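# Store the glue stick in the drawer, then close it

## Task

Get the glue stick inside the drawer of the wooden box and push the drawer closed, leaving nothing outside of it.

## Robot and tools

Robot: two arms, left_arm and right_arm, each ending in a two-finger gripper whose fingers can fold. Calibrated base poses in the scene frame: left_arm at (-0.008, +0.400, +0.050) m, quat_wxyz (+1.000, 0, 0, +0.007); right_arm at (-0.011, -0.398, +0.050) m, quat_wxyz (+1.000, 0, 0, -0.024). A camera stand stands behind the arms.

Frames: the scene frame has its origin at table height, halfway between the arms, with +x forward over the table, +z up and left_arm on the +y side. Arm names do not match image sides. Each arm's hand positions, targets and wrist camera poses use that arm's own base frame. Fixed cameras and the table use the scene frame. On a gripper, the fingers point along its +z axis and open and close along its y axis. end_effector_position is the spot between the pads when shut. Fingertips stick out about 33 mm past it for gaps up to 40 mm, shrinking to 9 mm when wide open.

Row of 20 numbers, always covering both arms: left x, y, z (metres), qw, qx, qy, qz (w first), gripper position, force_limit, speed; then the same ten for the right arm. x, y, z and the quaternion form an absolute pose in that arm's base frame, not an offset. The last three of each arm lie in [-1, 1]. position: +1 is fully open (140 mm), the pads meet near -0.8, -1 closes until blocked. force_limit at a slow close gives roughly 14 N at -1, 40 N at 0, 58 N at +1. speed sets finger speed, about 30, 140 and 250 mm/s at -1, 0, +1; faster closes grip harder (up to about 116 N). Both start at +1. To keep an arm idle, resend its last reported pose and its last three gripper numbers in every call; to keep orientation, repeat one fixed quaternion.

execute_actions(actions, cameras): actions is a list of actions; each action is a list of up to 15 rows, one per 1/30 s step, the last row repeated to fill 15 steps (0.5 s). A call is refused if an action is malformed or its first target lies over 0.6 m from a gripper's current position along any gripper axis. Each step the controller clips the command to within 70 mm and 16 degrees of the measured pose, so the arm may stop short: read the result's Hand target and send the remainder next. cameras: names, ["all"] or []. An empty actions list returns all images plus the scene number and task.

move(target, speed, blend, stop_force, zero, blocking, cameras): target is one row or up to 15 rows of absolute poses as above; each gripper travels a straight line, without avoiding obstacles. speed is the top path speed in m/s, 0.002 to 1, default 0.25 (turning up to twice that in rad/s), one value or one per target. blend, in metres, rounds corners in a list; 0 stops at each. stop_force, 12 to 80 N, one value for both arms, ends an arm's path when it feels that much push against its travel; use it only slowly, not while the gripper turns, and leave it out when backing off a contact. zero (default true) re-zeroes the force reading before the move. blocking=false returns after 0.5 s while the move continues (not allowed with stop_force). Moves last at most 10 s. The result adds a move: line such as done, off_target, moving, held or fault; limits=paced means the command was clipped, limits=held that steps were withheld.

wait(seconds 0 to 10) lets time pass holding last commands. stop brakes a running move; fingers keep going. zoom_image(camera, region [x0, y0, x1, y1] in pixels, at most 504 by 504) enlarges the latest image of cam_head_left, cam_head_right, cam_high, cam_left_wrist or cam_right_wrist (all 896x504). finished_scene(scene) ends the scene permanently; the goal must then hold with no robot help.

Result lines: end_effector_position and end_effector_quat_wxyz per arm (base frame, may be off by a few cm); Hand target; Tool commands; object_status (0 moving, 1 blocked while opening, 2 blocked while closing, meaning something is gripped, 3 reached position or pads met, not proof of holding); position_measured in counts (3 open, about 75 = 100 mm, 139 = 60 mm, 200 = 20 mm, 230 pads touching); Flange force along the gripper axes, noisy, including held weight, or no reading; joint velocities within noise; MOTOR HOT, fault lines. To grip harder, raise force_limit and switch position between -1 and -0.98; to soften, reopen and close slowly.

Cautions: grip narrow parts near the fingertip quarter of the pads, since deeper grips can fold the fingers and slip; fingertips pressed into a surface fold unnoticed. Contact torque at the joint limits (139 N m waist, shoulder, elbow; 34.8 N m wrist joints) or 150 N outside force halts that arm for 10 s. Arms are stiff: aiming past a firm contact can cause a fault. Keep arms apart and never close a gripper on the other arm's fingers. Anything falling off the table fails the scene; avoid drops, slams, hard pushes, big twists on the gripper and long stretched holds that overheat motors. Loose objects may get nudged now and then.

Each tool is called after ">>>" by a JSON object that holds its "api" and its "payload", one argument or row to a line.

## Session

>>> {"api": "execute_actions", "payload": {
  "actions": []
}}

Scene clock: 0.00 s.
left_arm: end_effector_position=(+0.3321, -0.6807, +0.0598) position_measured=3 object_status=3 end_effector_quat_wxyz=(+0.167, +0.651, -0.550, +0.496) | right_arm: end_effector_position=(+0.3461, -0.1994, +0.3023) position_measured=3 object_status=3 end_effector_quat_wxyz=(-0.068, -0.592, +0.752, -0.283)
Joint positions: left_arm=[-0.899 0.4 -0.414 -0.33 0.359 1.445] | right_arm=[0.351 -0.489 -0.538 0.592 -1.485 -0.628]
Joint velocities: within noise
Flange force (N): no reading
Hand target: left_arm +0.3321, -0.6807, +0.0598; +0.167, +0.651, -0.550, +0.496 | right_arm +0.3461, -0.1994, +0.3023; -0.068, -0.592, +0.752, -0.283
Tool commands: left_gripper/position=+1.0 left_gripper/force_limit=+1.0 left_gripper/speed=+1.0 right_gripper/position=+1.0 right_gripper/force_limit=+1.0 right_gripper/speed=+1.0

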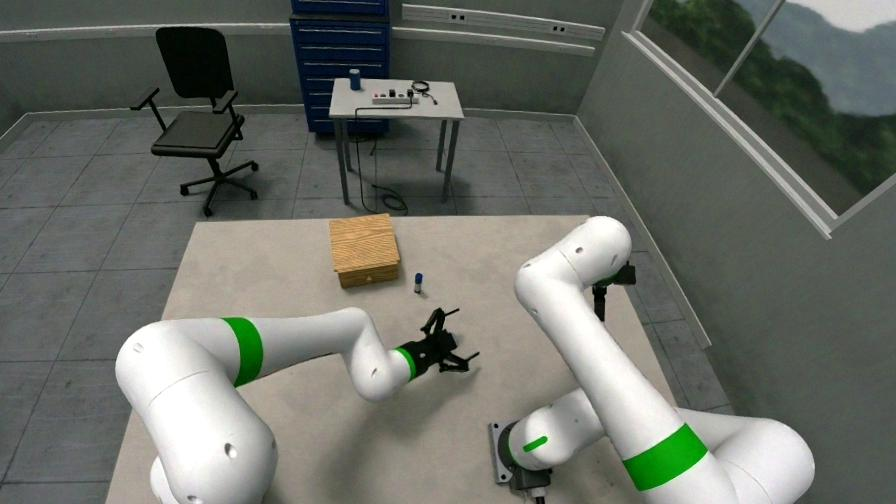

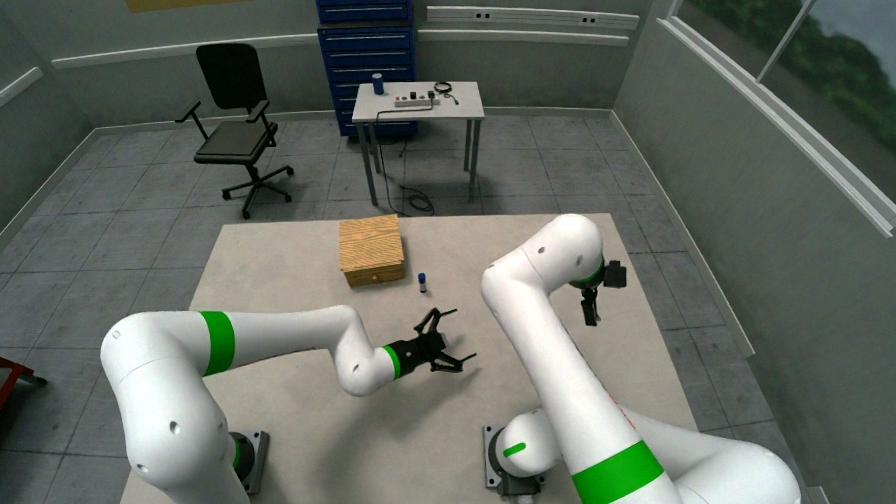

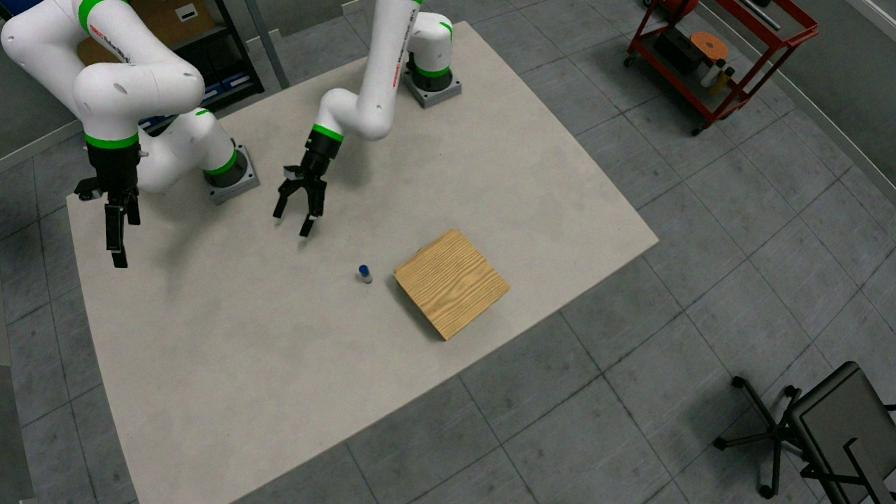

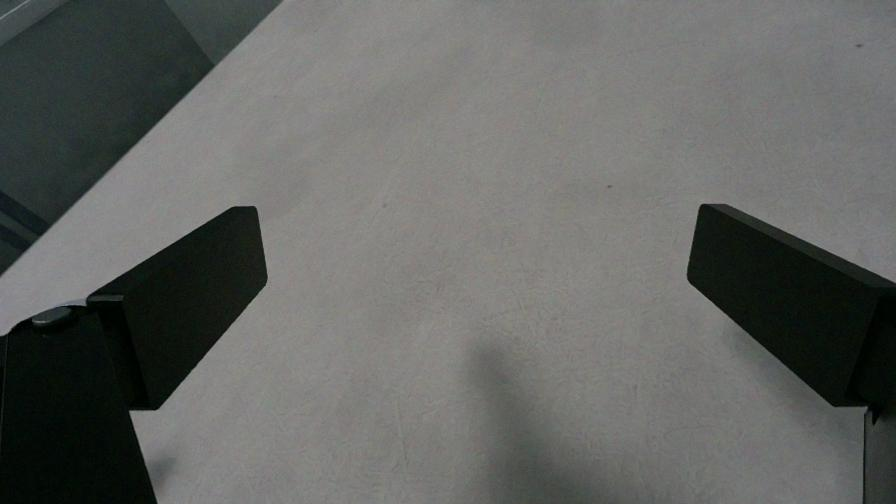

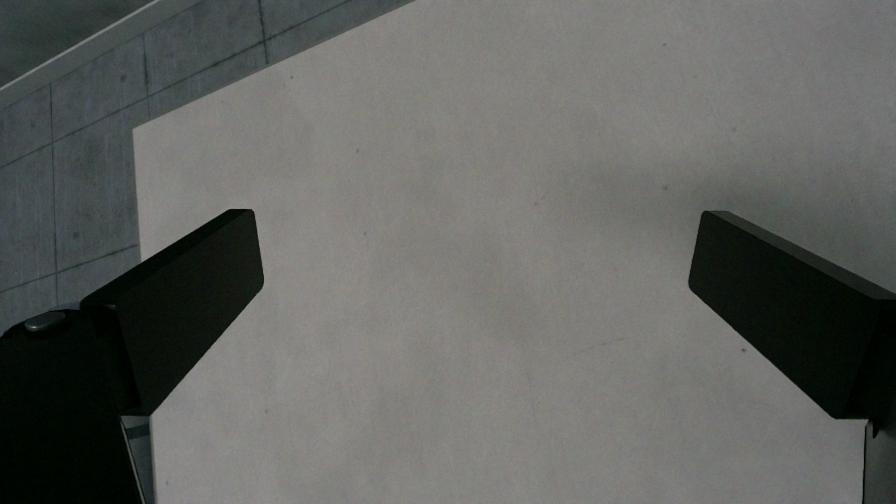

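>>> {"api": "zoom_image", "payload": {
  "camera": "cam_head_right",
  "region": [300, 190, 500, 310]
}}

>>> {"api": "zoom_image", "payload": {
  "camera": "cam_high",
  "region": [330, 210, 530, 350]
}}

>>> {"api": "zoom_image", "payload": {
  "camera": "cam_high",
  "region": [60, 20, 500, 270]
}}

Scaled by 2.520 from the camera's 896x504 image, which has a finer 1280x720 frame.

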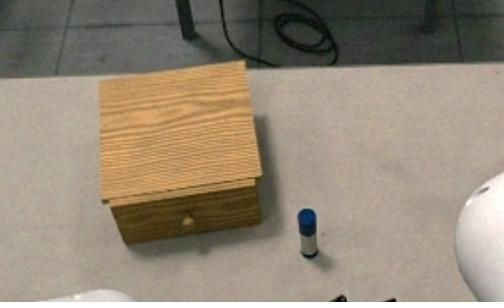

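Scaled by 2.520 from the camera's 896x504 image, which has a finer 1280x720 frame.

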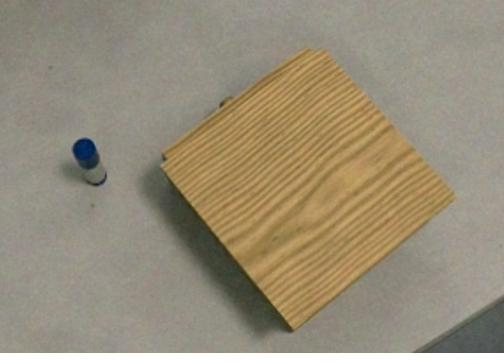

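Scaled by 1.145 from the camera's 896x504 image, which has a finer 1280x720 frame.

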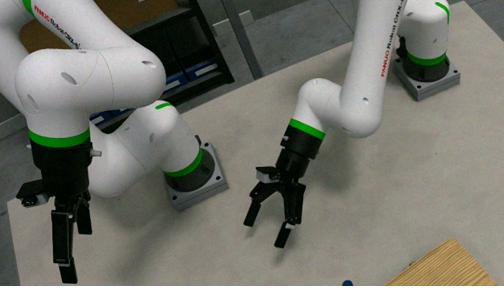

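>>> {"api": "move", "payload": {
  "target": [
    [0.2,-0.32,0.27,0,0.924,0,0.383,1,1,1,0.3461,-0.1994,0.3023,-0.068,-0.592,0.752,-0.283,1,1,1],
    [0.2,-0.32,0.27,0,0.924,0,0.383,1,1,1,0.30,0.12,0.20,-0.141,0.831,0.244,0.480,1,1,1]
  ],
  "speed": 0.35,
  "cameras": ["all"]
}}

Scene clock: 7.73 s.
left_arm: end_effector_position=(+0.2000, -0.3200, +0.2700) position_measured=3 object_status=3 end_effector_quat_wxyz=(+0.000, +0.924, +0.000, +0.383) | right_arm: end_effector_position=(+0.3325, -0.0682, +0.2591) position_measured=3 object_status=3 end_effector_quat_wxyz=(-0.012, +0.827, -0.396, +0.399)
Joint positions: left_arm=[-2.049 -0.313 -0.623 2.459 1.665 0.556] | right_arm=[1.453 -1.123 -1.018 0.818 -1.861 -0.605]
Flange force (N): left_arm=[0.2 -5.8 1.7] | right_arm=no reading
Hand target: left_arm +0.2000, -0.3200, +0.2700; +0.000, +0.924, +0.000, +0.383 | right_arm +0.3325, -0.0682, +0.2591; -0.012, +0.827, -0.396, +0.399
Off the commanded pose: left_arm 0.000 m, 0 deg | right_arm 0.200 m, 77 deg.
led back after a hold (right arm): the arm was led back toward your command in small steps, so it may still be short of it.
move: held (right_arm; a check stopped the path); path passed 1 of 2 targets; limits=paced,held
pose unreachable (right arm): on one or more control steps of this call, first in action 0 (counted from 0), this arm could not follow its commanded pose, so it was not sent that pose on those steps. It may still have moved: this result reports where it is.
cause: moving toward the commanded pose would bring two parts of the arm too close to each other (its gripper and another part of the arm, with joints 3 (elbow) to 6 (wrist roll) between them, 17 mm apart when it was first held).

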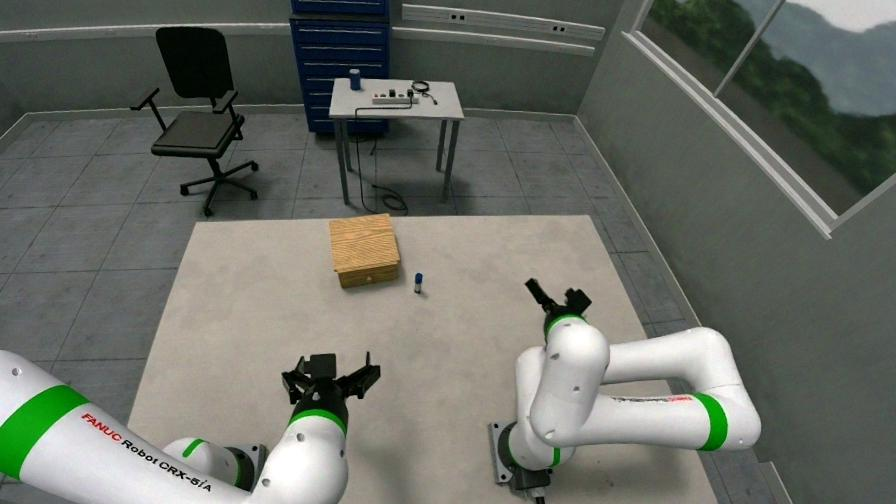

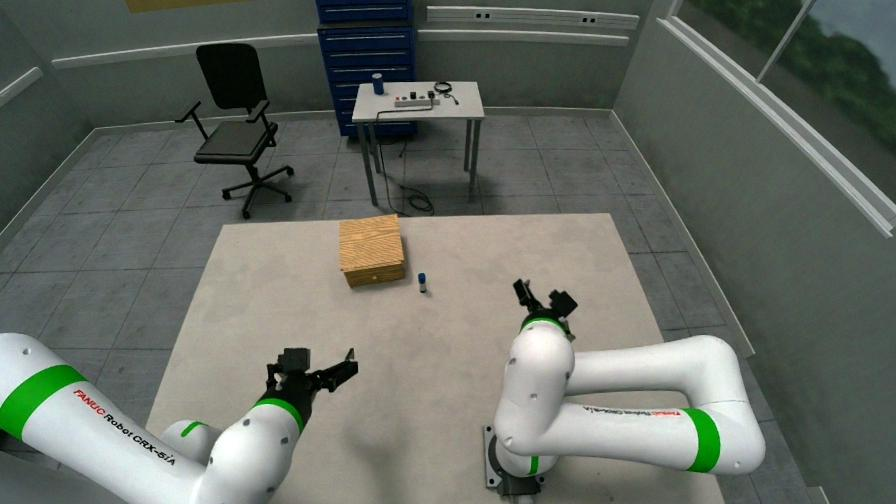

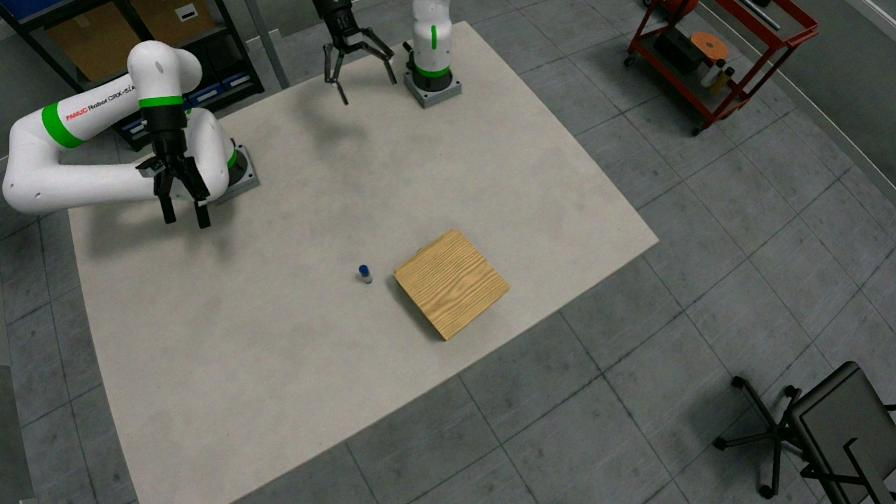

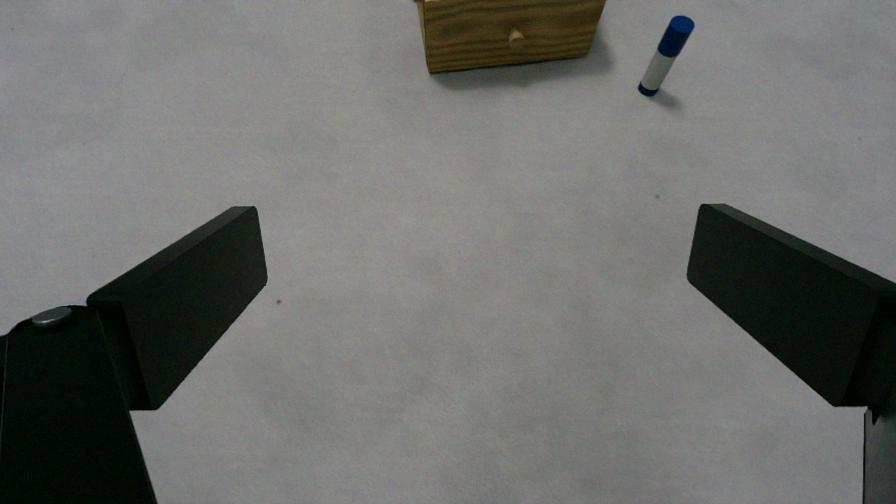

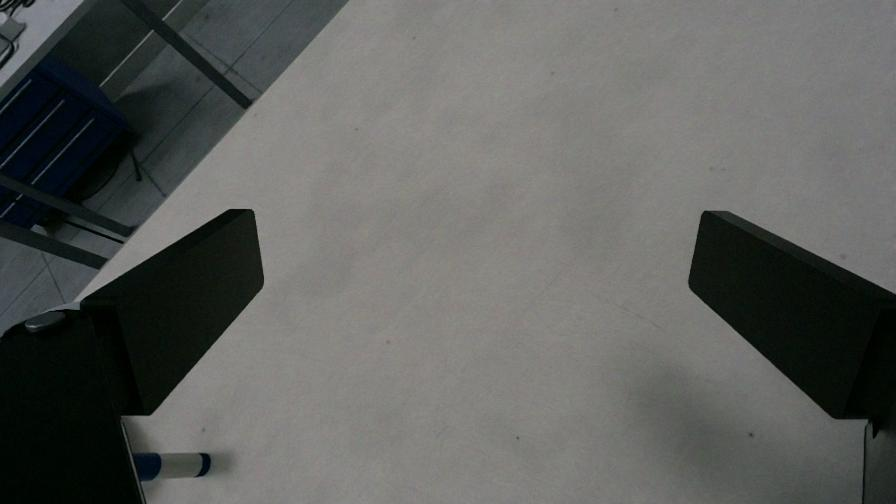

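>>> {"api": "move", "payload": {
  "target": [0.25,-0.42,0.37,0,0.924,0,0.383,1,1,1,0.3325,-0.0682,0.2591,-0.012,0.827,-0.396,0.399,1,1,1],
  "speed": 0.35,
  "cameras": ["cam_left_wrist","cam_high"]
}}

>>> {"api": "zoom_image", "payload": {
  "camera": "cam_left_wrist",
  "region": [200, 0, 704, 400]
}}

Scene clock: 9.40 s.
left_arm: end_effector_position=(+0.2500, -0.4200, +0.3700) position_measured=3 object_status=3 end_effector_quat_wxyz=(+0.000, +0.924, +0.000, +0.383) | right_arm: end_effector_position=(+0.3325, -0.0682, +0.2591) position_measured=3 object_status=3 end_effector_quat_wxyz=(-0.012, +0.827, -0.396, +0.399)
Joint positions: left_arm=[-1.802 -0.071 -0.213 2.38 1.631 0.264] | right_arm=[1.454 -1.123 -1.018 0.818 -1.862 -0.606]
Flange force (N): left_arm=[-2.0 -6.5 1.7] | right_arm=no reading
Hand target: left_arm +0.2500, -0.4200, +0.3700; +0.000, +0.924, +0.000, +0.383 | right_arm +0.3325, -0.0682, +0.2591; -0.012, +0.827, -0.396, +0.399
Off the commanded pose: left_arm 0.000 m, 0 deg | right_arm 0.000 m, 0 deg.
move: done
Images, in order (width x height): cam_high 896x504, cam_left_wrist 896x504.

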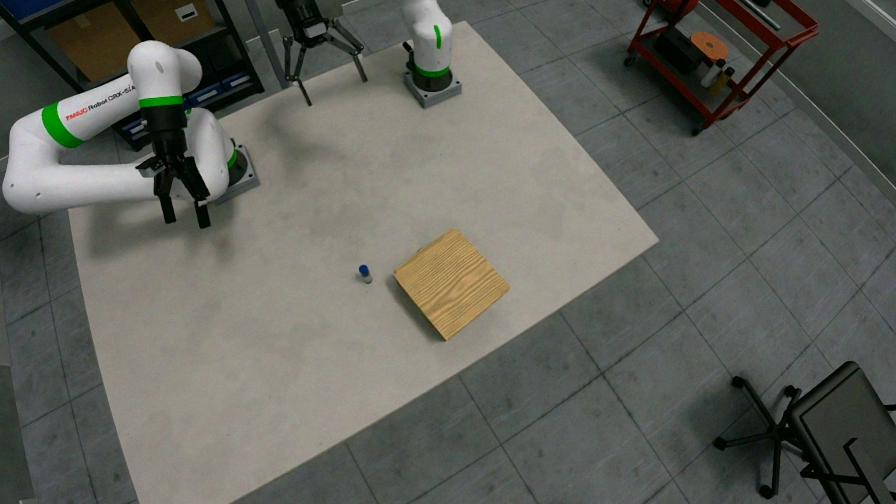

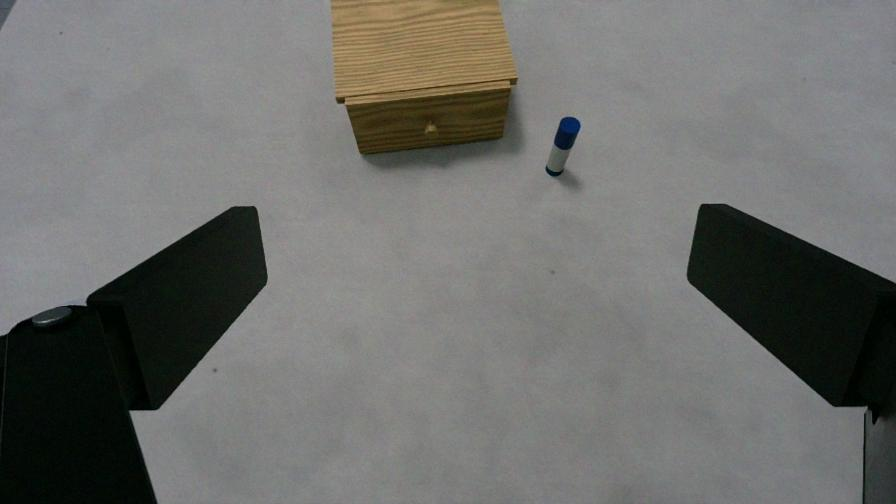

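Scaled by 1.000.

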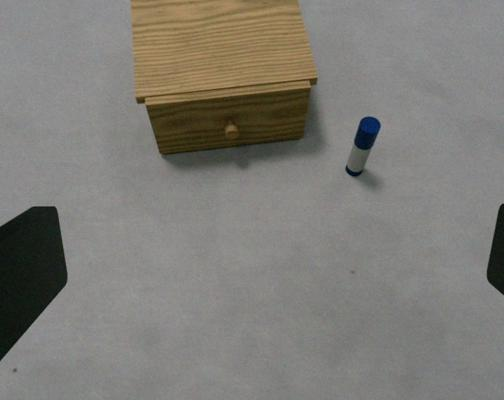

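>>> {"api": "move", "payload": {
  "target": [0.490,-0.400,0.108,-0.024,0.922,0.058,0.382,0,1,0,0.3325,-0.0682,0.2591,-0.012,0.827,-0.396,0.399,1,1,1],
  "speed": 0.35,
  "cameras": ["cam_left_wrist","cam_head_left","cam_high"]
}}

Scene clock: 11.83 s.
left_arm: end_effector_position=(+0.4900, -0.4000, +0.1080) position_measured=129 object_status=3 end_effector_quat_wxyz=(-0.024, +0.922, +0.058, +0.382) | right_arm: end_effector_position=(+0.3325, -0.0682, +0.2591) position_measured=3 object_status=3 end_effector_quat_wxyz=(-0.012, +0.827, -0.396, +0.399)
Joint positions: left_arm=[-1.191 0.256 -0.524 2.075 0.897 0.495] | right_arm=[1.454 -1.123 -1.018 0.818 -1.862 -0.606]
Flange force (N): left_arm=[-0.4 -7.9 -1.7] | right_arm=no reading
Hand target: left_arm +0.4900, -0.4000, +0.1080; -0.024, +0.922, +0.058, +0.382 | right_arm +0.3325, -0.0682, +0.2591; -0.012, +0.827, -0.396, +0.399
Off the commanded pose: left_arm 0.000 m, 0 deg | right_arm 0.000 m, 0 deg.
move: done
Images, in order (width x height): cam_head_left 896x504, cam_high 896x504, cam_left_wrist 896x504.

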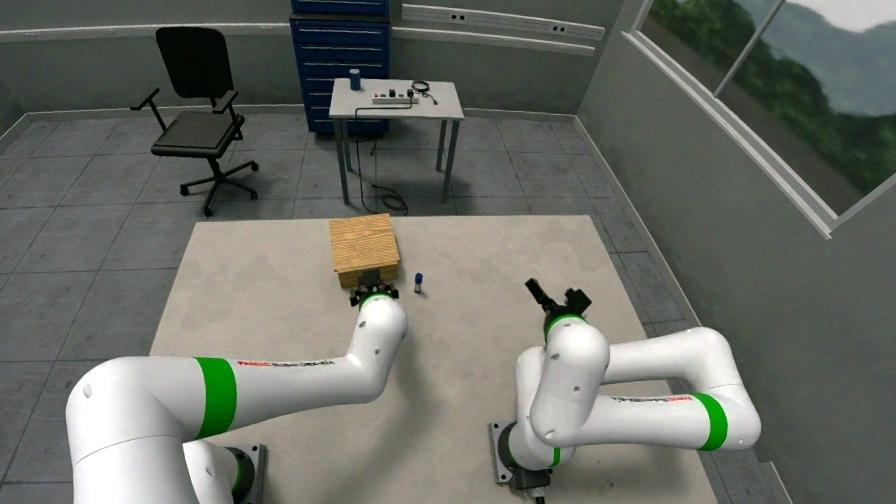

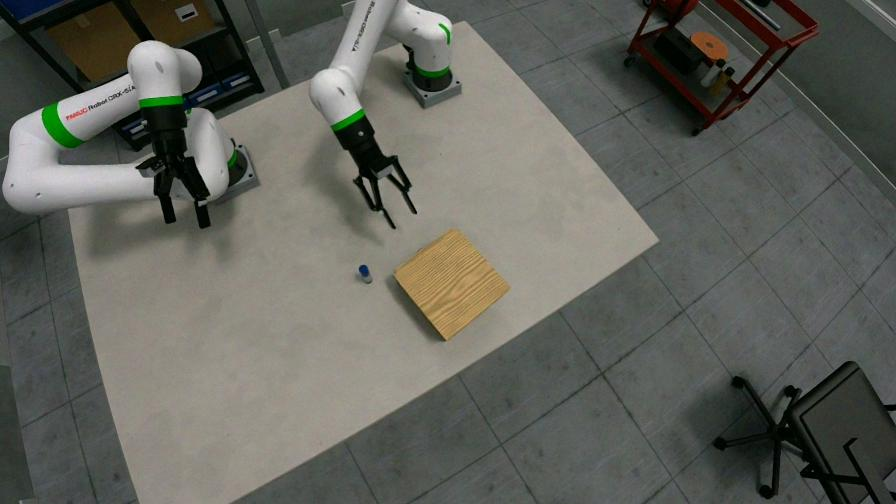

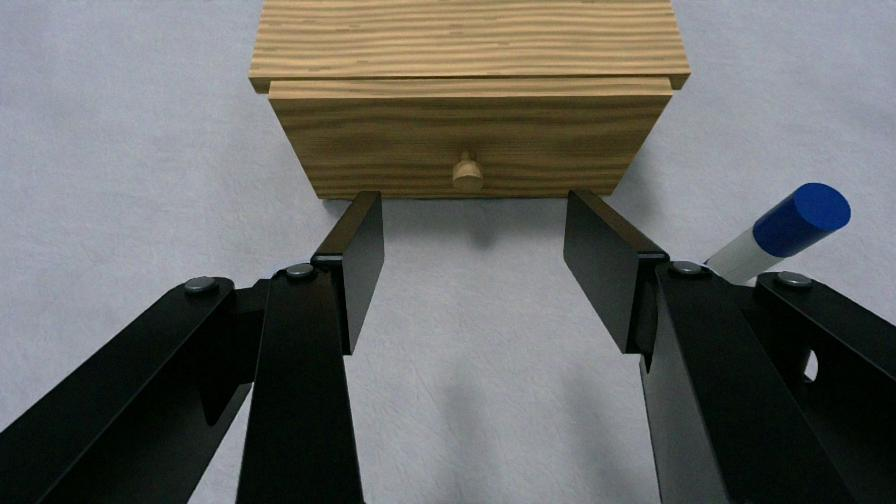

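>>> {"api": "move", "payload": {
  "target": [
    [0.510,-0.399,0.084,-0.024,0.922,0.058,0.382,0,1,0,0.3325,-0.0682,0.2591,-0.012,0.827,-0.396,0.399,1,1,1],
    [0.572,-0.391,0.020,-0.024,0.922,0.058,0.382,0,1,0,0.3325,-0.0682,0.2591,-0.012,0.827,-0.396,0.399,1,1,1]
  ],
  "speed": 0.06,
  "stop_force": 15,
  "cameras": ["cam_left_wrist"]
}}

Scene clock: 16.03 s.
left_arm: end_effector_position=(+0.5720, -0.3910, +0.0200) position_measured=129 object_status=3 end_effector_quat_wxyz=(-0.024, +0.922, +0.058, +0.382) | right_arm: end_effector_position=(+0.3325, -0.0682, +0.2591) position_measured=3 object_status=3 end_effector_quat_wxyz=(-0.012, +0.827, -0.396, +0.399)
Joint positions: left_arm=[-0.973 0.457 -0.507 1.787 0.701 0.664] | right_arm=[1.454 -1.123 -1.018 0.818 -1.862 -0.606]
Flange force (N): left_arm=[-7.5 -6.0 -15.2] | right_arm=no reading
Hand target: left_arm +0.5720, -0.3910, +0.0200; -0.024, +0.922, +0.058, +0.382 | right_arm +0.3325, -0.0682, +0.2591; -0.012, +0.827, -0.396, +0.399
Off the commanded pose: left_arm 0.000 m, 0 deg | right_arm 0.000 m, 0 deg.
move: done
Images, in order (width x height): cam_left_wrist 896x504.

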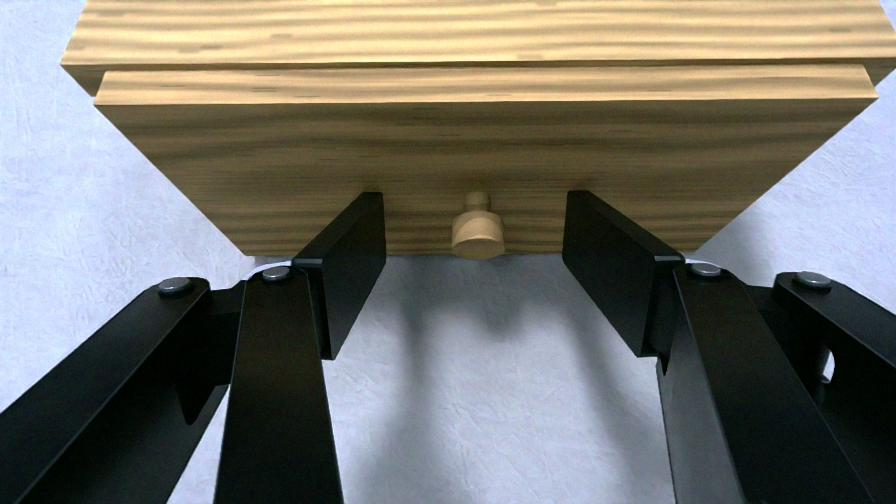

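>>> {"api": "move", "payload": {
  "target": [0.575,-0.391,0.017,-0.024,0.922,0.058,0.382,-1,0,-1,0.3325,-0.0682,0.2591,-0.012,0.827,-0.396,0.399,1,1,1],
  "speed": 0.05,
  "cameras": ["cam_left_wrist"]
}}

Scene clock: 18.23 s.
left_arm: end_effector_position=(+0.5750, -0.3910, +0.0170) position_measured=207 object_status=0 end_effector_quat_wxyz=(-0.024, +0.922, +0.058, +0.382) | right_arm: end_effector_position=(+0.3325, -0.0682, +0.2591) position_measured=3 object_status=3 end_effector_quat_wxyz=(-0.012, +0.827, -0.396, +0.399)
Joint positions: left_arm=[-0.965 0.465 -0.503 1.777 0.696 0.67] | right_arm=[1.454 -1.123 -1.018 0.818 -1.862 -0.606]
Flange force (N): left_arm=[-5.2 -4.5 -17.3] | right_arm=no reading
Hand target: left_arm +0.5750, -0.3910, +0.0170; -0.024, +0.922, +0.058, +0.382 | right_arm +0.3325, -0.0682, +0.2591; -0.012, +0.827, -0.396, +0.399
Off the commanded pose: left_arm 0.000 m, 0 deg | right_arm 0.000 m, 0 deg.
move: done
Images, in order (width x height): cam_left_wrist 896x504.

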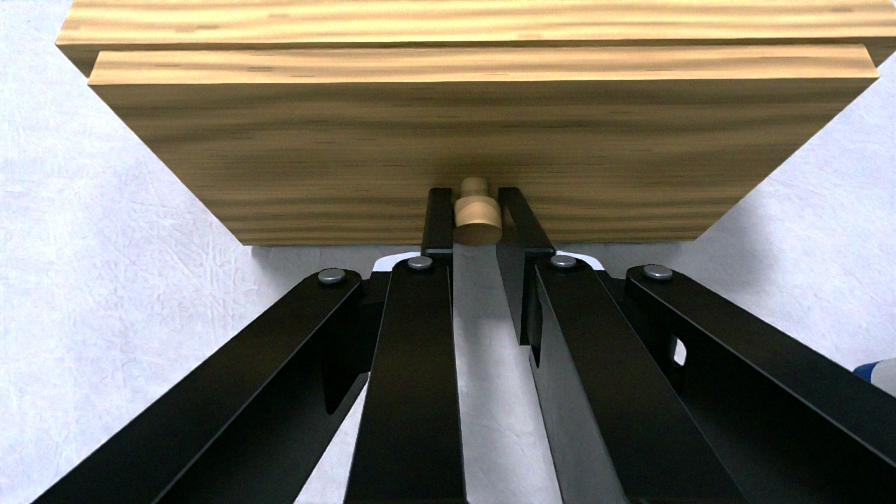

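>>> {"api": "move", "payload": {
  "target": [0.4956,-0.401,0.017,-0.024,0.922,0.058,0.382,-1,0,-1,0.3325,-0.0682,0.2591,-0.012,0.827,-0.396,0.399,1,1,1],
  "speed": 0.06,
  "cameras": ["cam_left_wrist","cam_high"]
}}

Scene clock: 20.10 s.
left_arm: end_effector_position=(+0.4956, -0.4010, +0.0170) position_measured=207 object_status=2 end_effector_quat_wxyz=(-0.024, +0.922, +0.058, +0.382) | right_arm: end_effector_position=(+0.3325, -0.0682, +0.2591) position_measured=3 object_status=3 end_effector_quat_wxyz=(-0.012, +0.827, -0.396, +0.399)
Joint positions: left_arm=[-1.128 0.397 -0.602 1.856 0.776 0.746] | right_arm=[1.454 -1.123 -1.018 0.818 -1.862 -0.606]
Flange force (N): left_arm=[0.1 -6.0 -2.9] | right_arm=no reading
Hand target: left_arm +0.4956, -0.4010, +0.0170; -0.024, +0.922, +0.058, +0.382 | right_arm +0.3325, -0.0682, +0.2591; -0.012, +0.827, -0.396, +0.399
Off the commanded pose: left_arm 0.000 m, 0 deg | right_arm 0.000 m, 0 deg.
move: done
Images, in order (width x height): cam_high 896x504, cam_left_wrist 896x504.

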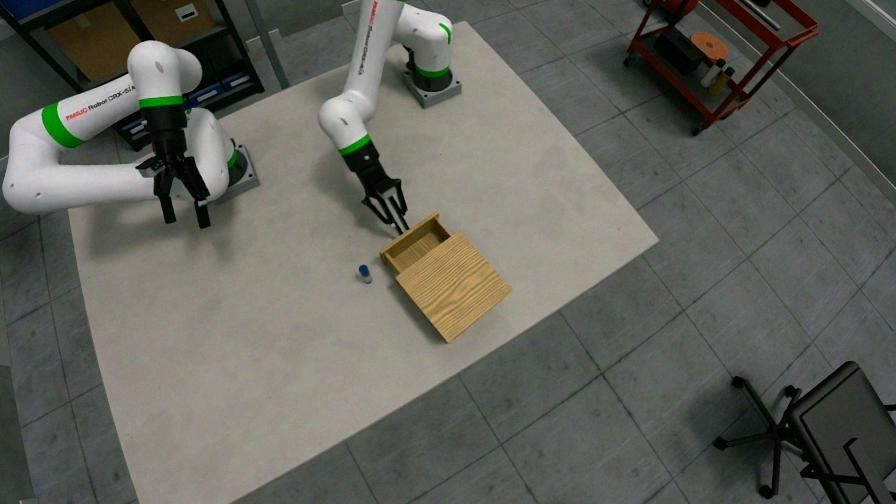

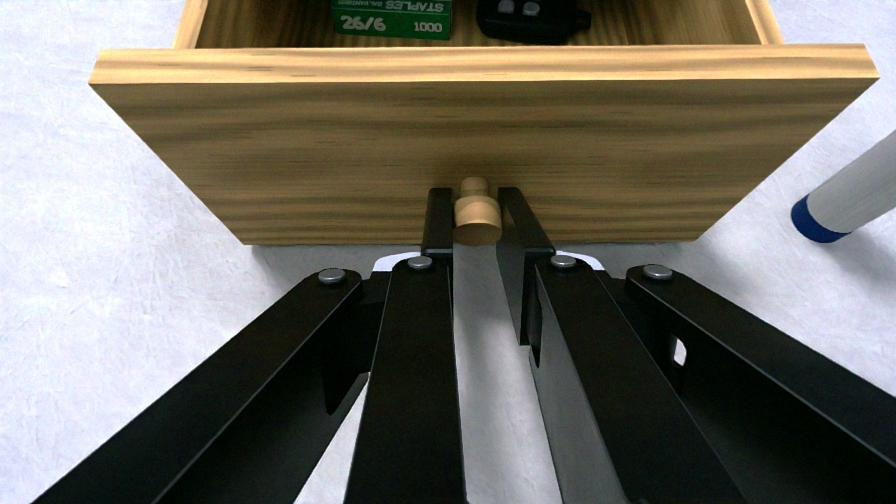

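>>> {"api": "move", "payload": {
  "target": [
    [0.4956,-0.401,0.017,-0.024,0.922,0.058,0.382,-0.3,1,-0.5,0.3325,-0.0682,0.2591,-0.012,0.827,-0.396,0.399,1,1,1],
    [0.4350,-0.4086,0.0780,-0.024,0.922,0.058,0.382,-0.3,1,-0.5,0.3325,-0.0682,0.2591,-0.012,0.827,-0.396,0.399,1,1,1],
    [0.40,-0.43,0.28,-0.024,0.922,0.058,0.382,-0.3,1,-0.5,0.3325,-0.0682,0.2591,-0.012,0.827,-0.396,0.399,1,1,1]
  ],
  "speed": [0.1,0.1,0.3],
  "blend": [0,0.02,0],
  "cameras": ["cam_left_wrist"]
}}

Scene clock: 22.83 s.
left_arm: end_effector_position=(+0.4000, -0.4300, +0.2800) position_measured=167 object_status=3 end_effector_quat_wxyz=(-0.024, +0.922, +0.058, +0.382) | right_arm: end_effector_position=(+0.3325, -0.0682, +0.2591) position_measured=3 object_status=3 end_effector_quat_wxyz=(-0.012, +0.827, -0.396, +0.399)
Joint positions: left_arm=[-1.441 0.1 -0.256 2.323 1.319 0.254] | right_arm=[1.454 -1.123 -1.018 0.818 -1.862 -0.606]
Flange force (N): left_arm=[-2.1 -7.5 0.7] | right_arm=no reading
Hand target: left_arm +0.4000, -0.4300, +0.2800; -0.024, +0.922, +0.058, +0.382 | right_arm +0.3325, -0.0682, +0.2591; -0.012, +0.827, -0.396, +0.399
Off the commanded pose: left_arm 0.000 m, 0 deg | right_arm 0.000 m, 0 deg.
move: done
Images, in order (width x height): cam_left_wrist 896x504.

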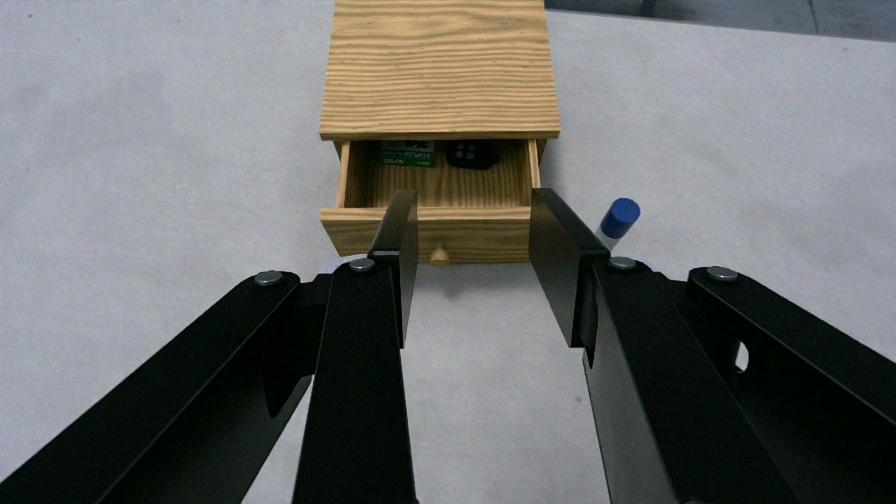

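>>> {"api": "move", "payload": {
  "target": [
    [0.4350,-0.4086,0.0780,-0.024,0.922,0.058,0.382,-0.3,1,-0.5,0.3325,-0.0682,0.2591,-0.012,0.827,-0.396,0.399,1,1,1],
    [0.4956,-0.401,0.017,-0.024,0.922,0.058,0.382,-0.3,1,-0.5,0.3325,-0.0682,0.2591,-0.012,0.827,-0.396,0.399,1,1,1],
    [0.4956,-0.401,0.017,-0.024,0.922,0.058,0.382,-1,0,-1,0.3325,-0.0682,0.2591,-0.012,0.827,-0.396,0.399,1,1,1],
    [0.4610,-0.4054,0.017,-0.024,0.922,0.058,0.382,-1,0,-1,0.3325,-0.0682,0.2591,-0.012,0.827,-0.396,0.399,1,1,1]
  ],
  "speed": [0.3,0.15,0.1,0.06],
  "blend": [0.02,0,0,0],
  "cameras": ["cam_left_wrist"]
}}

Scene clock: 27.10 s.
left_arm: end_effector_position=(+0.4610, -0.4054, +0.0170) position_measured=207 object_status=2 end_effector_quat_wxyz=(-0.024, +0.922, +0.058, +0.382) | right_arm: end_effector_position=(+0.3325, -0.0682, +0.2591) position_measured=3 object_status=3 end_effector_quat_wxyz=(-0.012, +0.827, -0.396, +0.399)
Joint positions: left_arm=[-1.209 0.373 -0.633 1.904 0.815 0.775] | right_arm=[1.454 -1.123 -1.018 0.818 -1.862 -0.606]
Flange force (N): left_arm=[0.2 -5.9 -2.0] | right_arm=no reading
Hand target: left_arm +0.4610, -0.4054, +0.0170; -0.024, +0.922, +0.058, +0.382 | right_arm +0.3325, -0.0682, +0.2591; -0.012, +0.827, -0.396, +0.399
Off the commanded pose: left_arm 0.000 m, 0 deg | right_arm 0.000 m, 0 deg.
move: done
Images, in order (width x height): cam_left_wrist 896x504.

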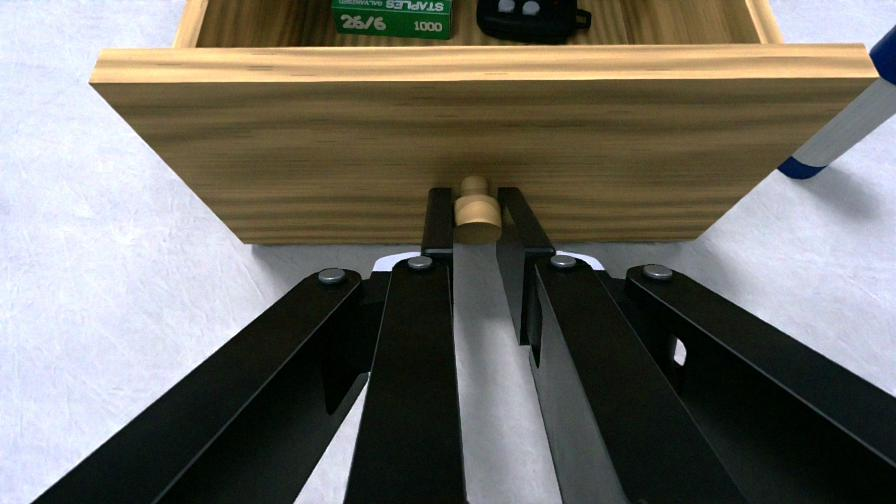

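>>> {"api": "move", "payload": {
  "target": [
    [0.4610,-0.4054,0.017,-0.024,0.922,0.058,0.382,-0.3,1,-0.5,0.3325,-0.0682,0.2591,-0.012,0.827,-0.396,0.399,1,1,1],
    [0.400,-0.413,0.078,-0.024,0.922,0.058,0.382,-0.3,1,-0.5,0.40,0.0,0.32,-0.012,0.827,-0.396,0.399,1,1,1],
    [0.25,-0.25,0.30,-0.024,0.922,0.058,0.382,-0.3,1,-0.5,0.43,0.12,0.30,-0.08,0.85,-0.05,0.52,1,1,1],
    [0.25,-0.25,0.30,-0.024,0.922,0.058,0.382,-0.3,1,-0.5,0.40,0.22,0.14,-0.088,0.809,0.126,0.567,0,1,1]
  ],
  "speed": [0.1,0.2,0.4,0.35],
  "blend": [0,0.02,0.04,0],
  "cameras": ["all"]
}}

Scene clock: 32.90 s.
left_arm: end_effector_position=(+0.2500, -0.2500, +0.3000) position_measured=167 object_status=3 end_effector_quat_wxyz=(-0.024, +0.922, +0.058, +0.382) | right_arm: end_effector_position=(+0.4004, +0.2209, +0.1408) position_measured=129 object_status=3 end_effector_quat_wxyz=(+0.013, +0.888, +0.080, +0.453)
Joint positions: left_arm=[-1.936 -0.44 -0.639 2.454 1.759 0.494] | right_arm=[1.205 -0.416 -1.187 1.319 -0.864 -0.419]
Flange force (N): left_arm=[-0.2 -5.5 2.3] | right_arm=no reading
Hand target: left_arm +0.2500, -0.2500, +0.3000; -0.024, +0.922, +0.058, +0.382 | right_arm +0.4004, +0.2209, +0.1408; +0.013, +0.888, +0.080, +0.453
Off the commanded pose: left_arm 0.000 m, 0 deg | right_arm 0.001 m, 20 deg; orientation clipped.
joint sent to its limit (right arm) — joint 3 (elbow), lower limit, where the elbow is as bent as it goes. The joint targets are off in orientation, not in position.
move: off_target (right_arm); target 4's new numbers were sent with right_arm's hand 0.001 m and 20 deg from that target; limits=paced

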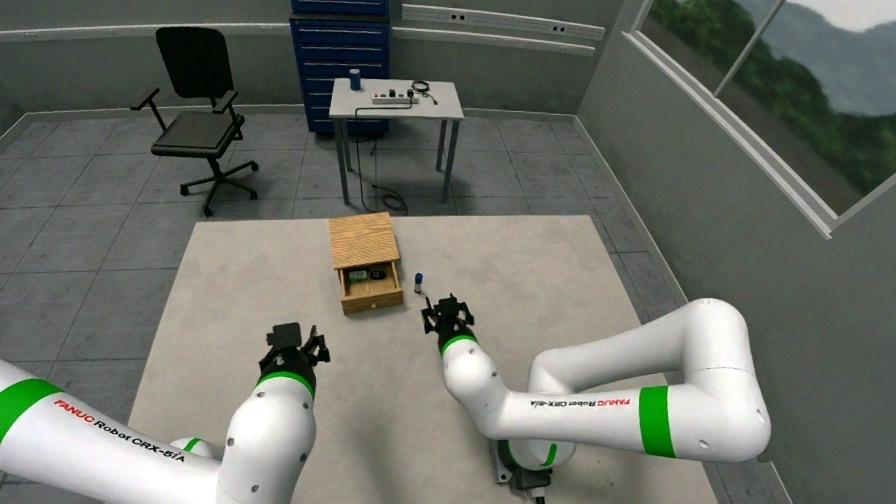

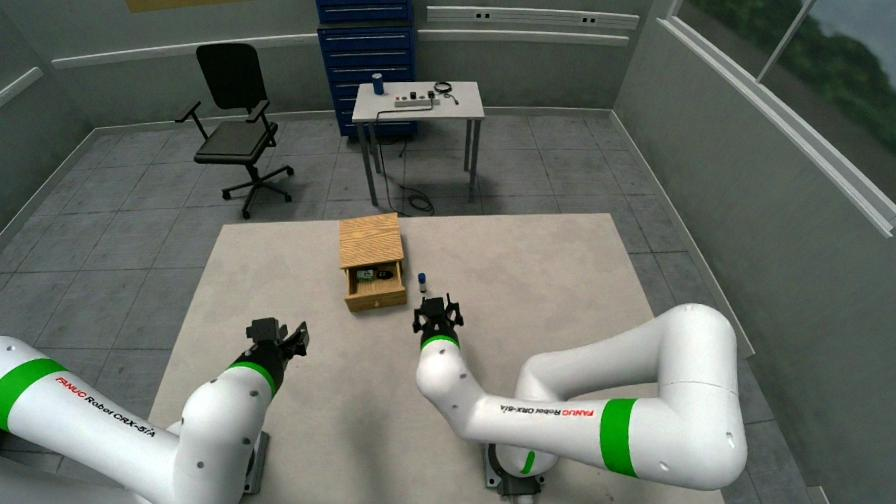

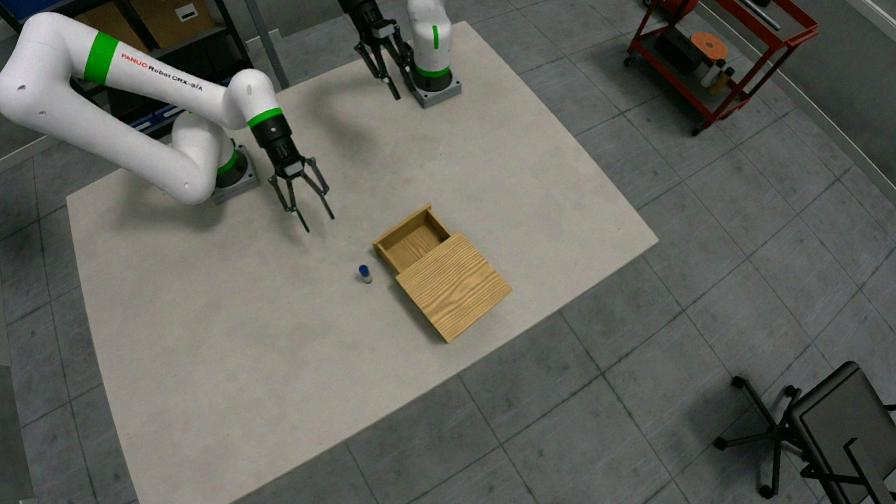

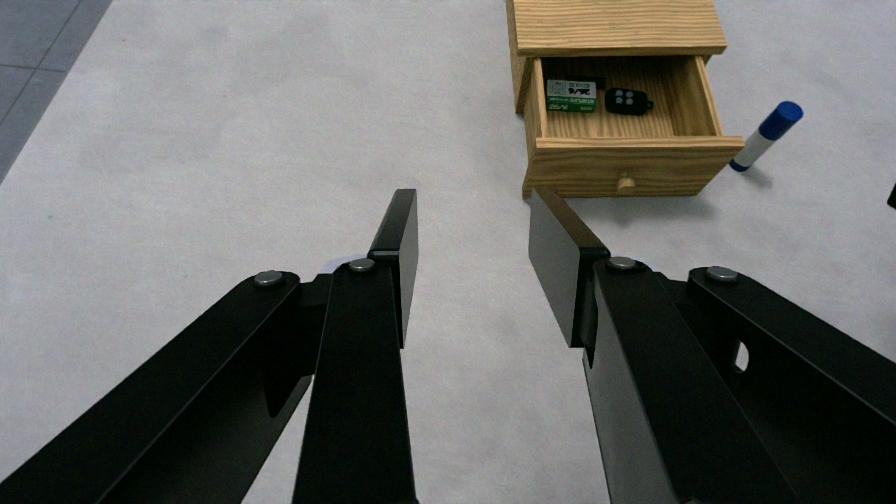

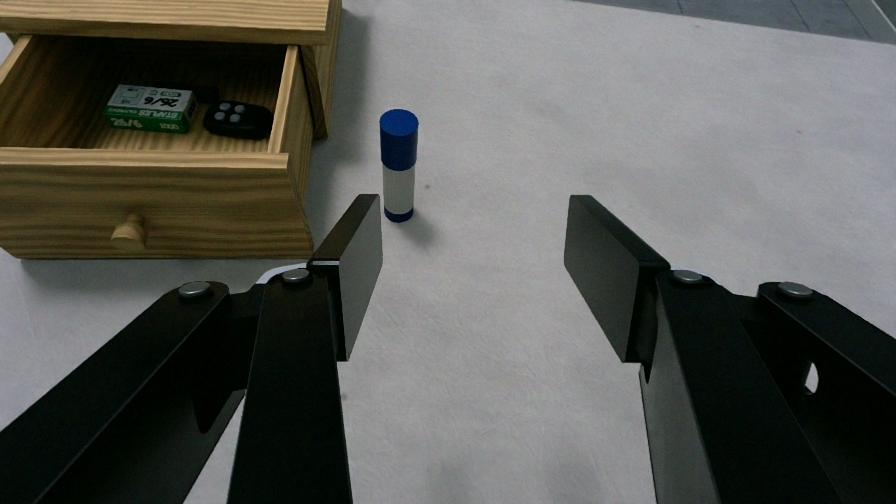

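>>> {"api": "move", "payload": {
  "target": [0.25,-0.25,0.30,-0.024,0.922,0.058,0.382,-0.3,1,-0.5,0.455,0.240,0.060,-0.093,0.830,0.147,0.529,-0.2,1,1],
  "speed": 0.25,
  "cameras": ["cam_right_wrist","cam_high"]
}}

Scene clock: 35.63 s.
left_arm: end_effector_position=(+0.2500, -0.2500, +0.3000) position_measured=167 object_status=3 end_effector_quat_wxyz=(-0.024, +0.922, +0.058, +0.382) | right_arm: end_effector_position=(+0.4549, +0.2408, +0.0599) position_measured=154 object_status=3 end_effector_quat_wxyz=(-0.065, +0.832, +0.129, +0.536)
Joint positions: left_arm=[-1.936 -0.44 -0.639 2.454 1.759 0.494] | right_arm=[0.161 -0.065 -1.12 3.318 -0.629 -1.634]
Flange force (N): left_arm=[-0.4 -5.6 2.1] | right_arm=no reading
Hand target: left_arm +0.2500, -0.2500, +0.3000; -0.024, +0.922, +0.058, +0.382 | right_arm +0.4549, +0.2408, +0.0599; -0.065, +0.832, +0.129, +0.536
Off the commanded pose: left_arm 0.000 m, 0 deg | right_arm 0.001 m, 4 deg.
joint sent to its limit (right arm) — joint 4 (forearm roll), upper limit. The joint targets are off in orientation, not in position.
move: off_target (right_arm); limits=paced
Images, in order (width x height): cam_high 896x504, cam_right_wrist 896x504.

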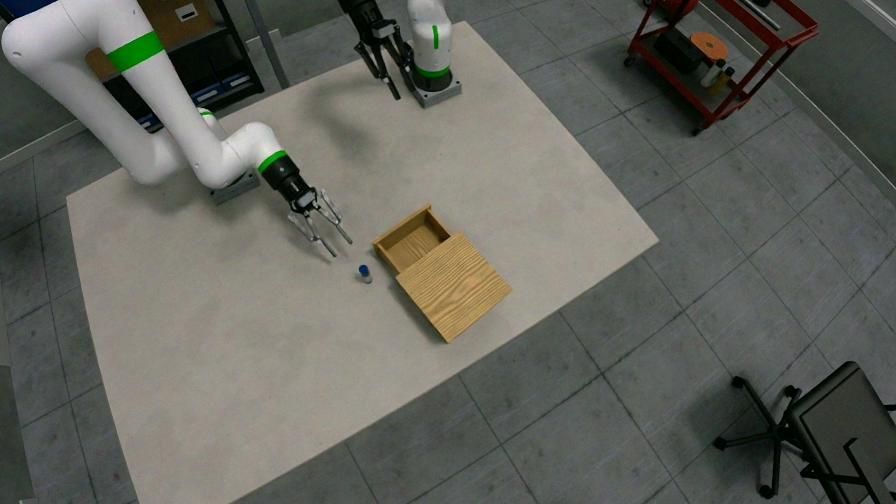

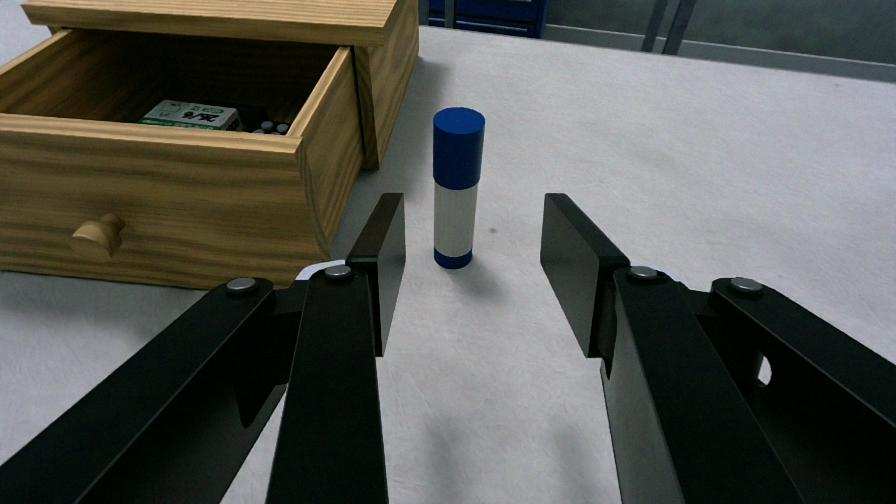

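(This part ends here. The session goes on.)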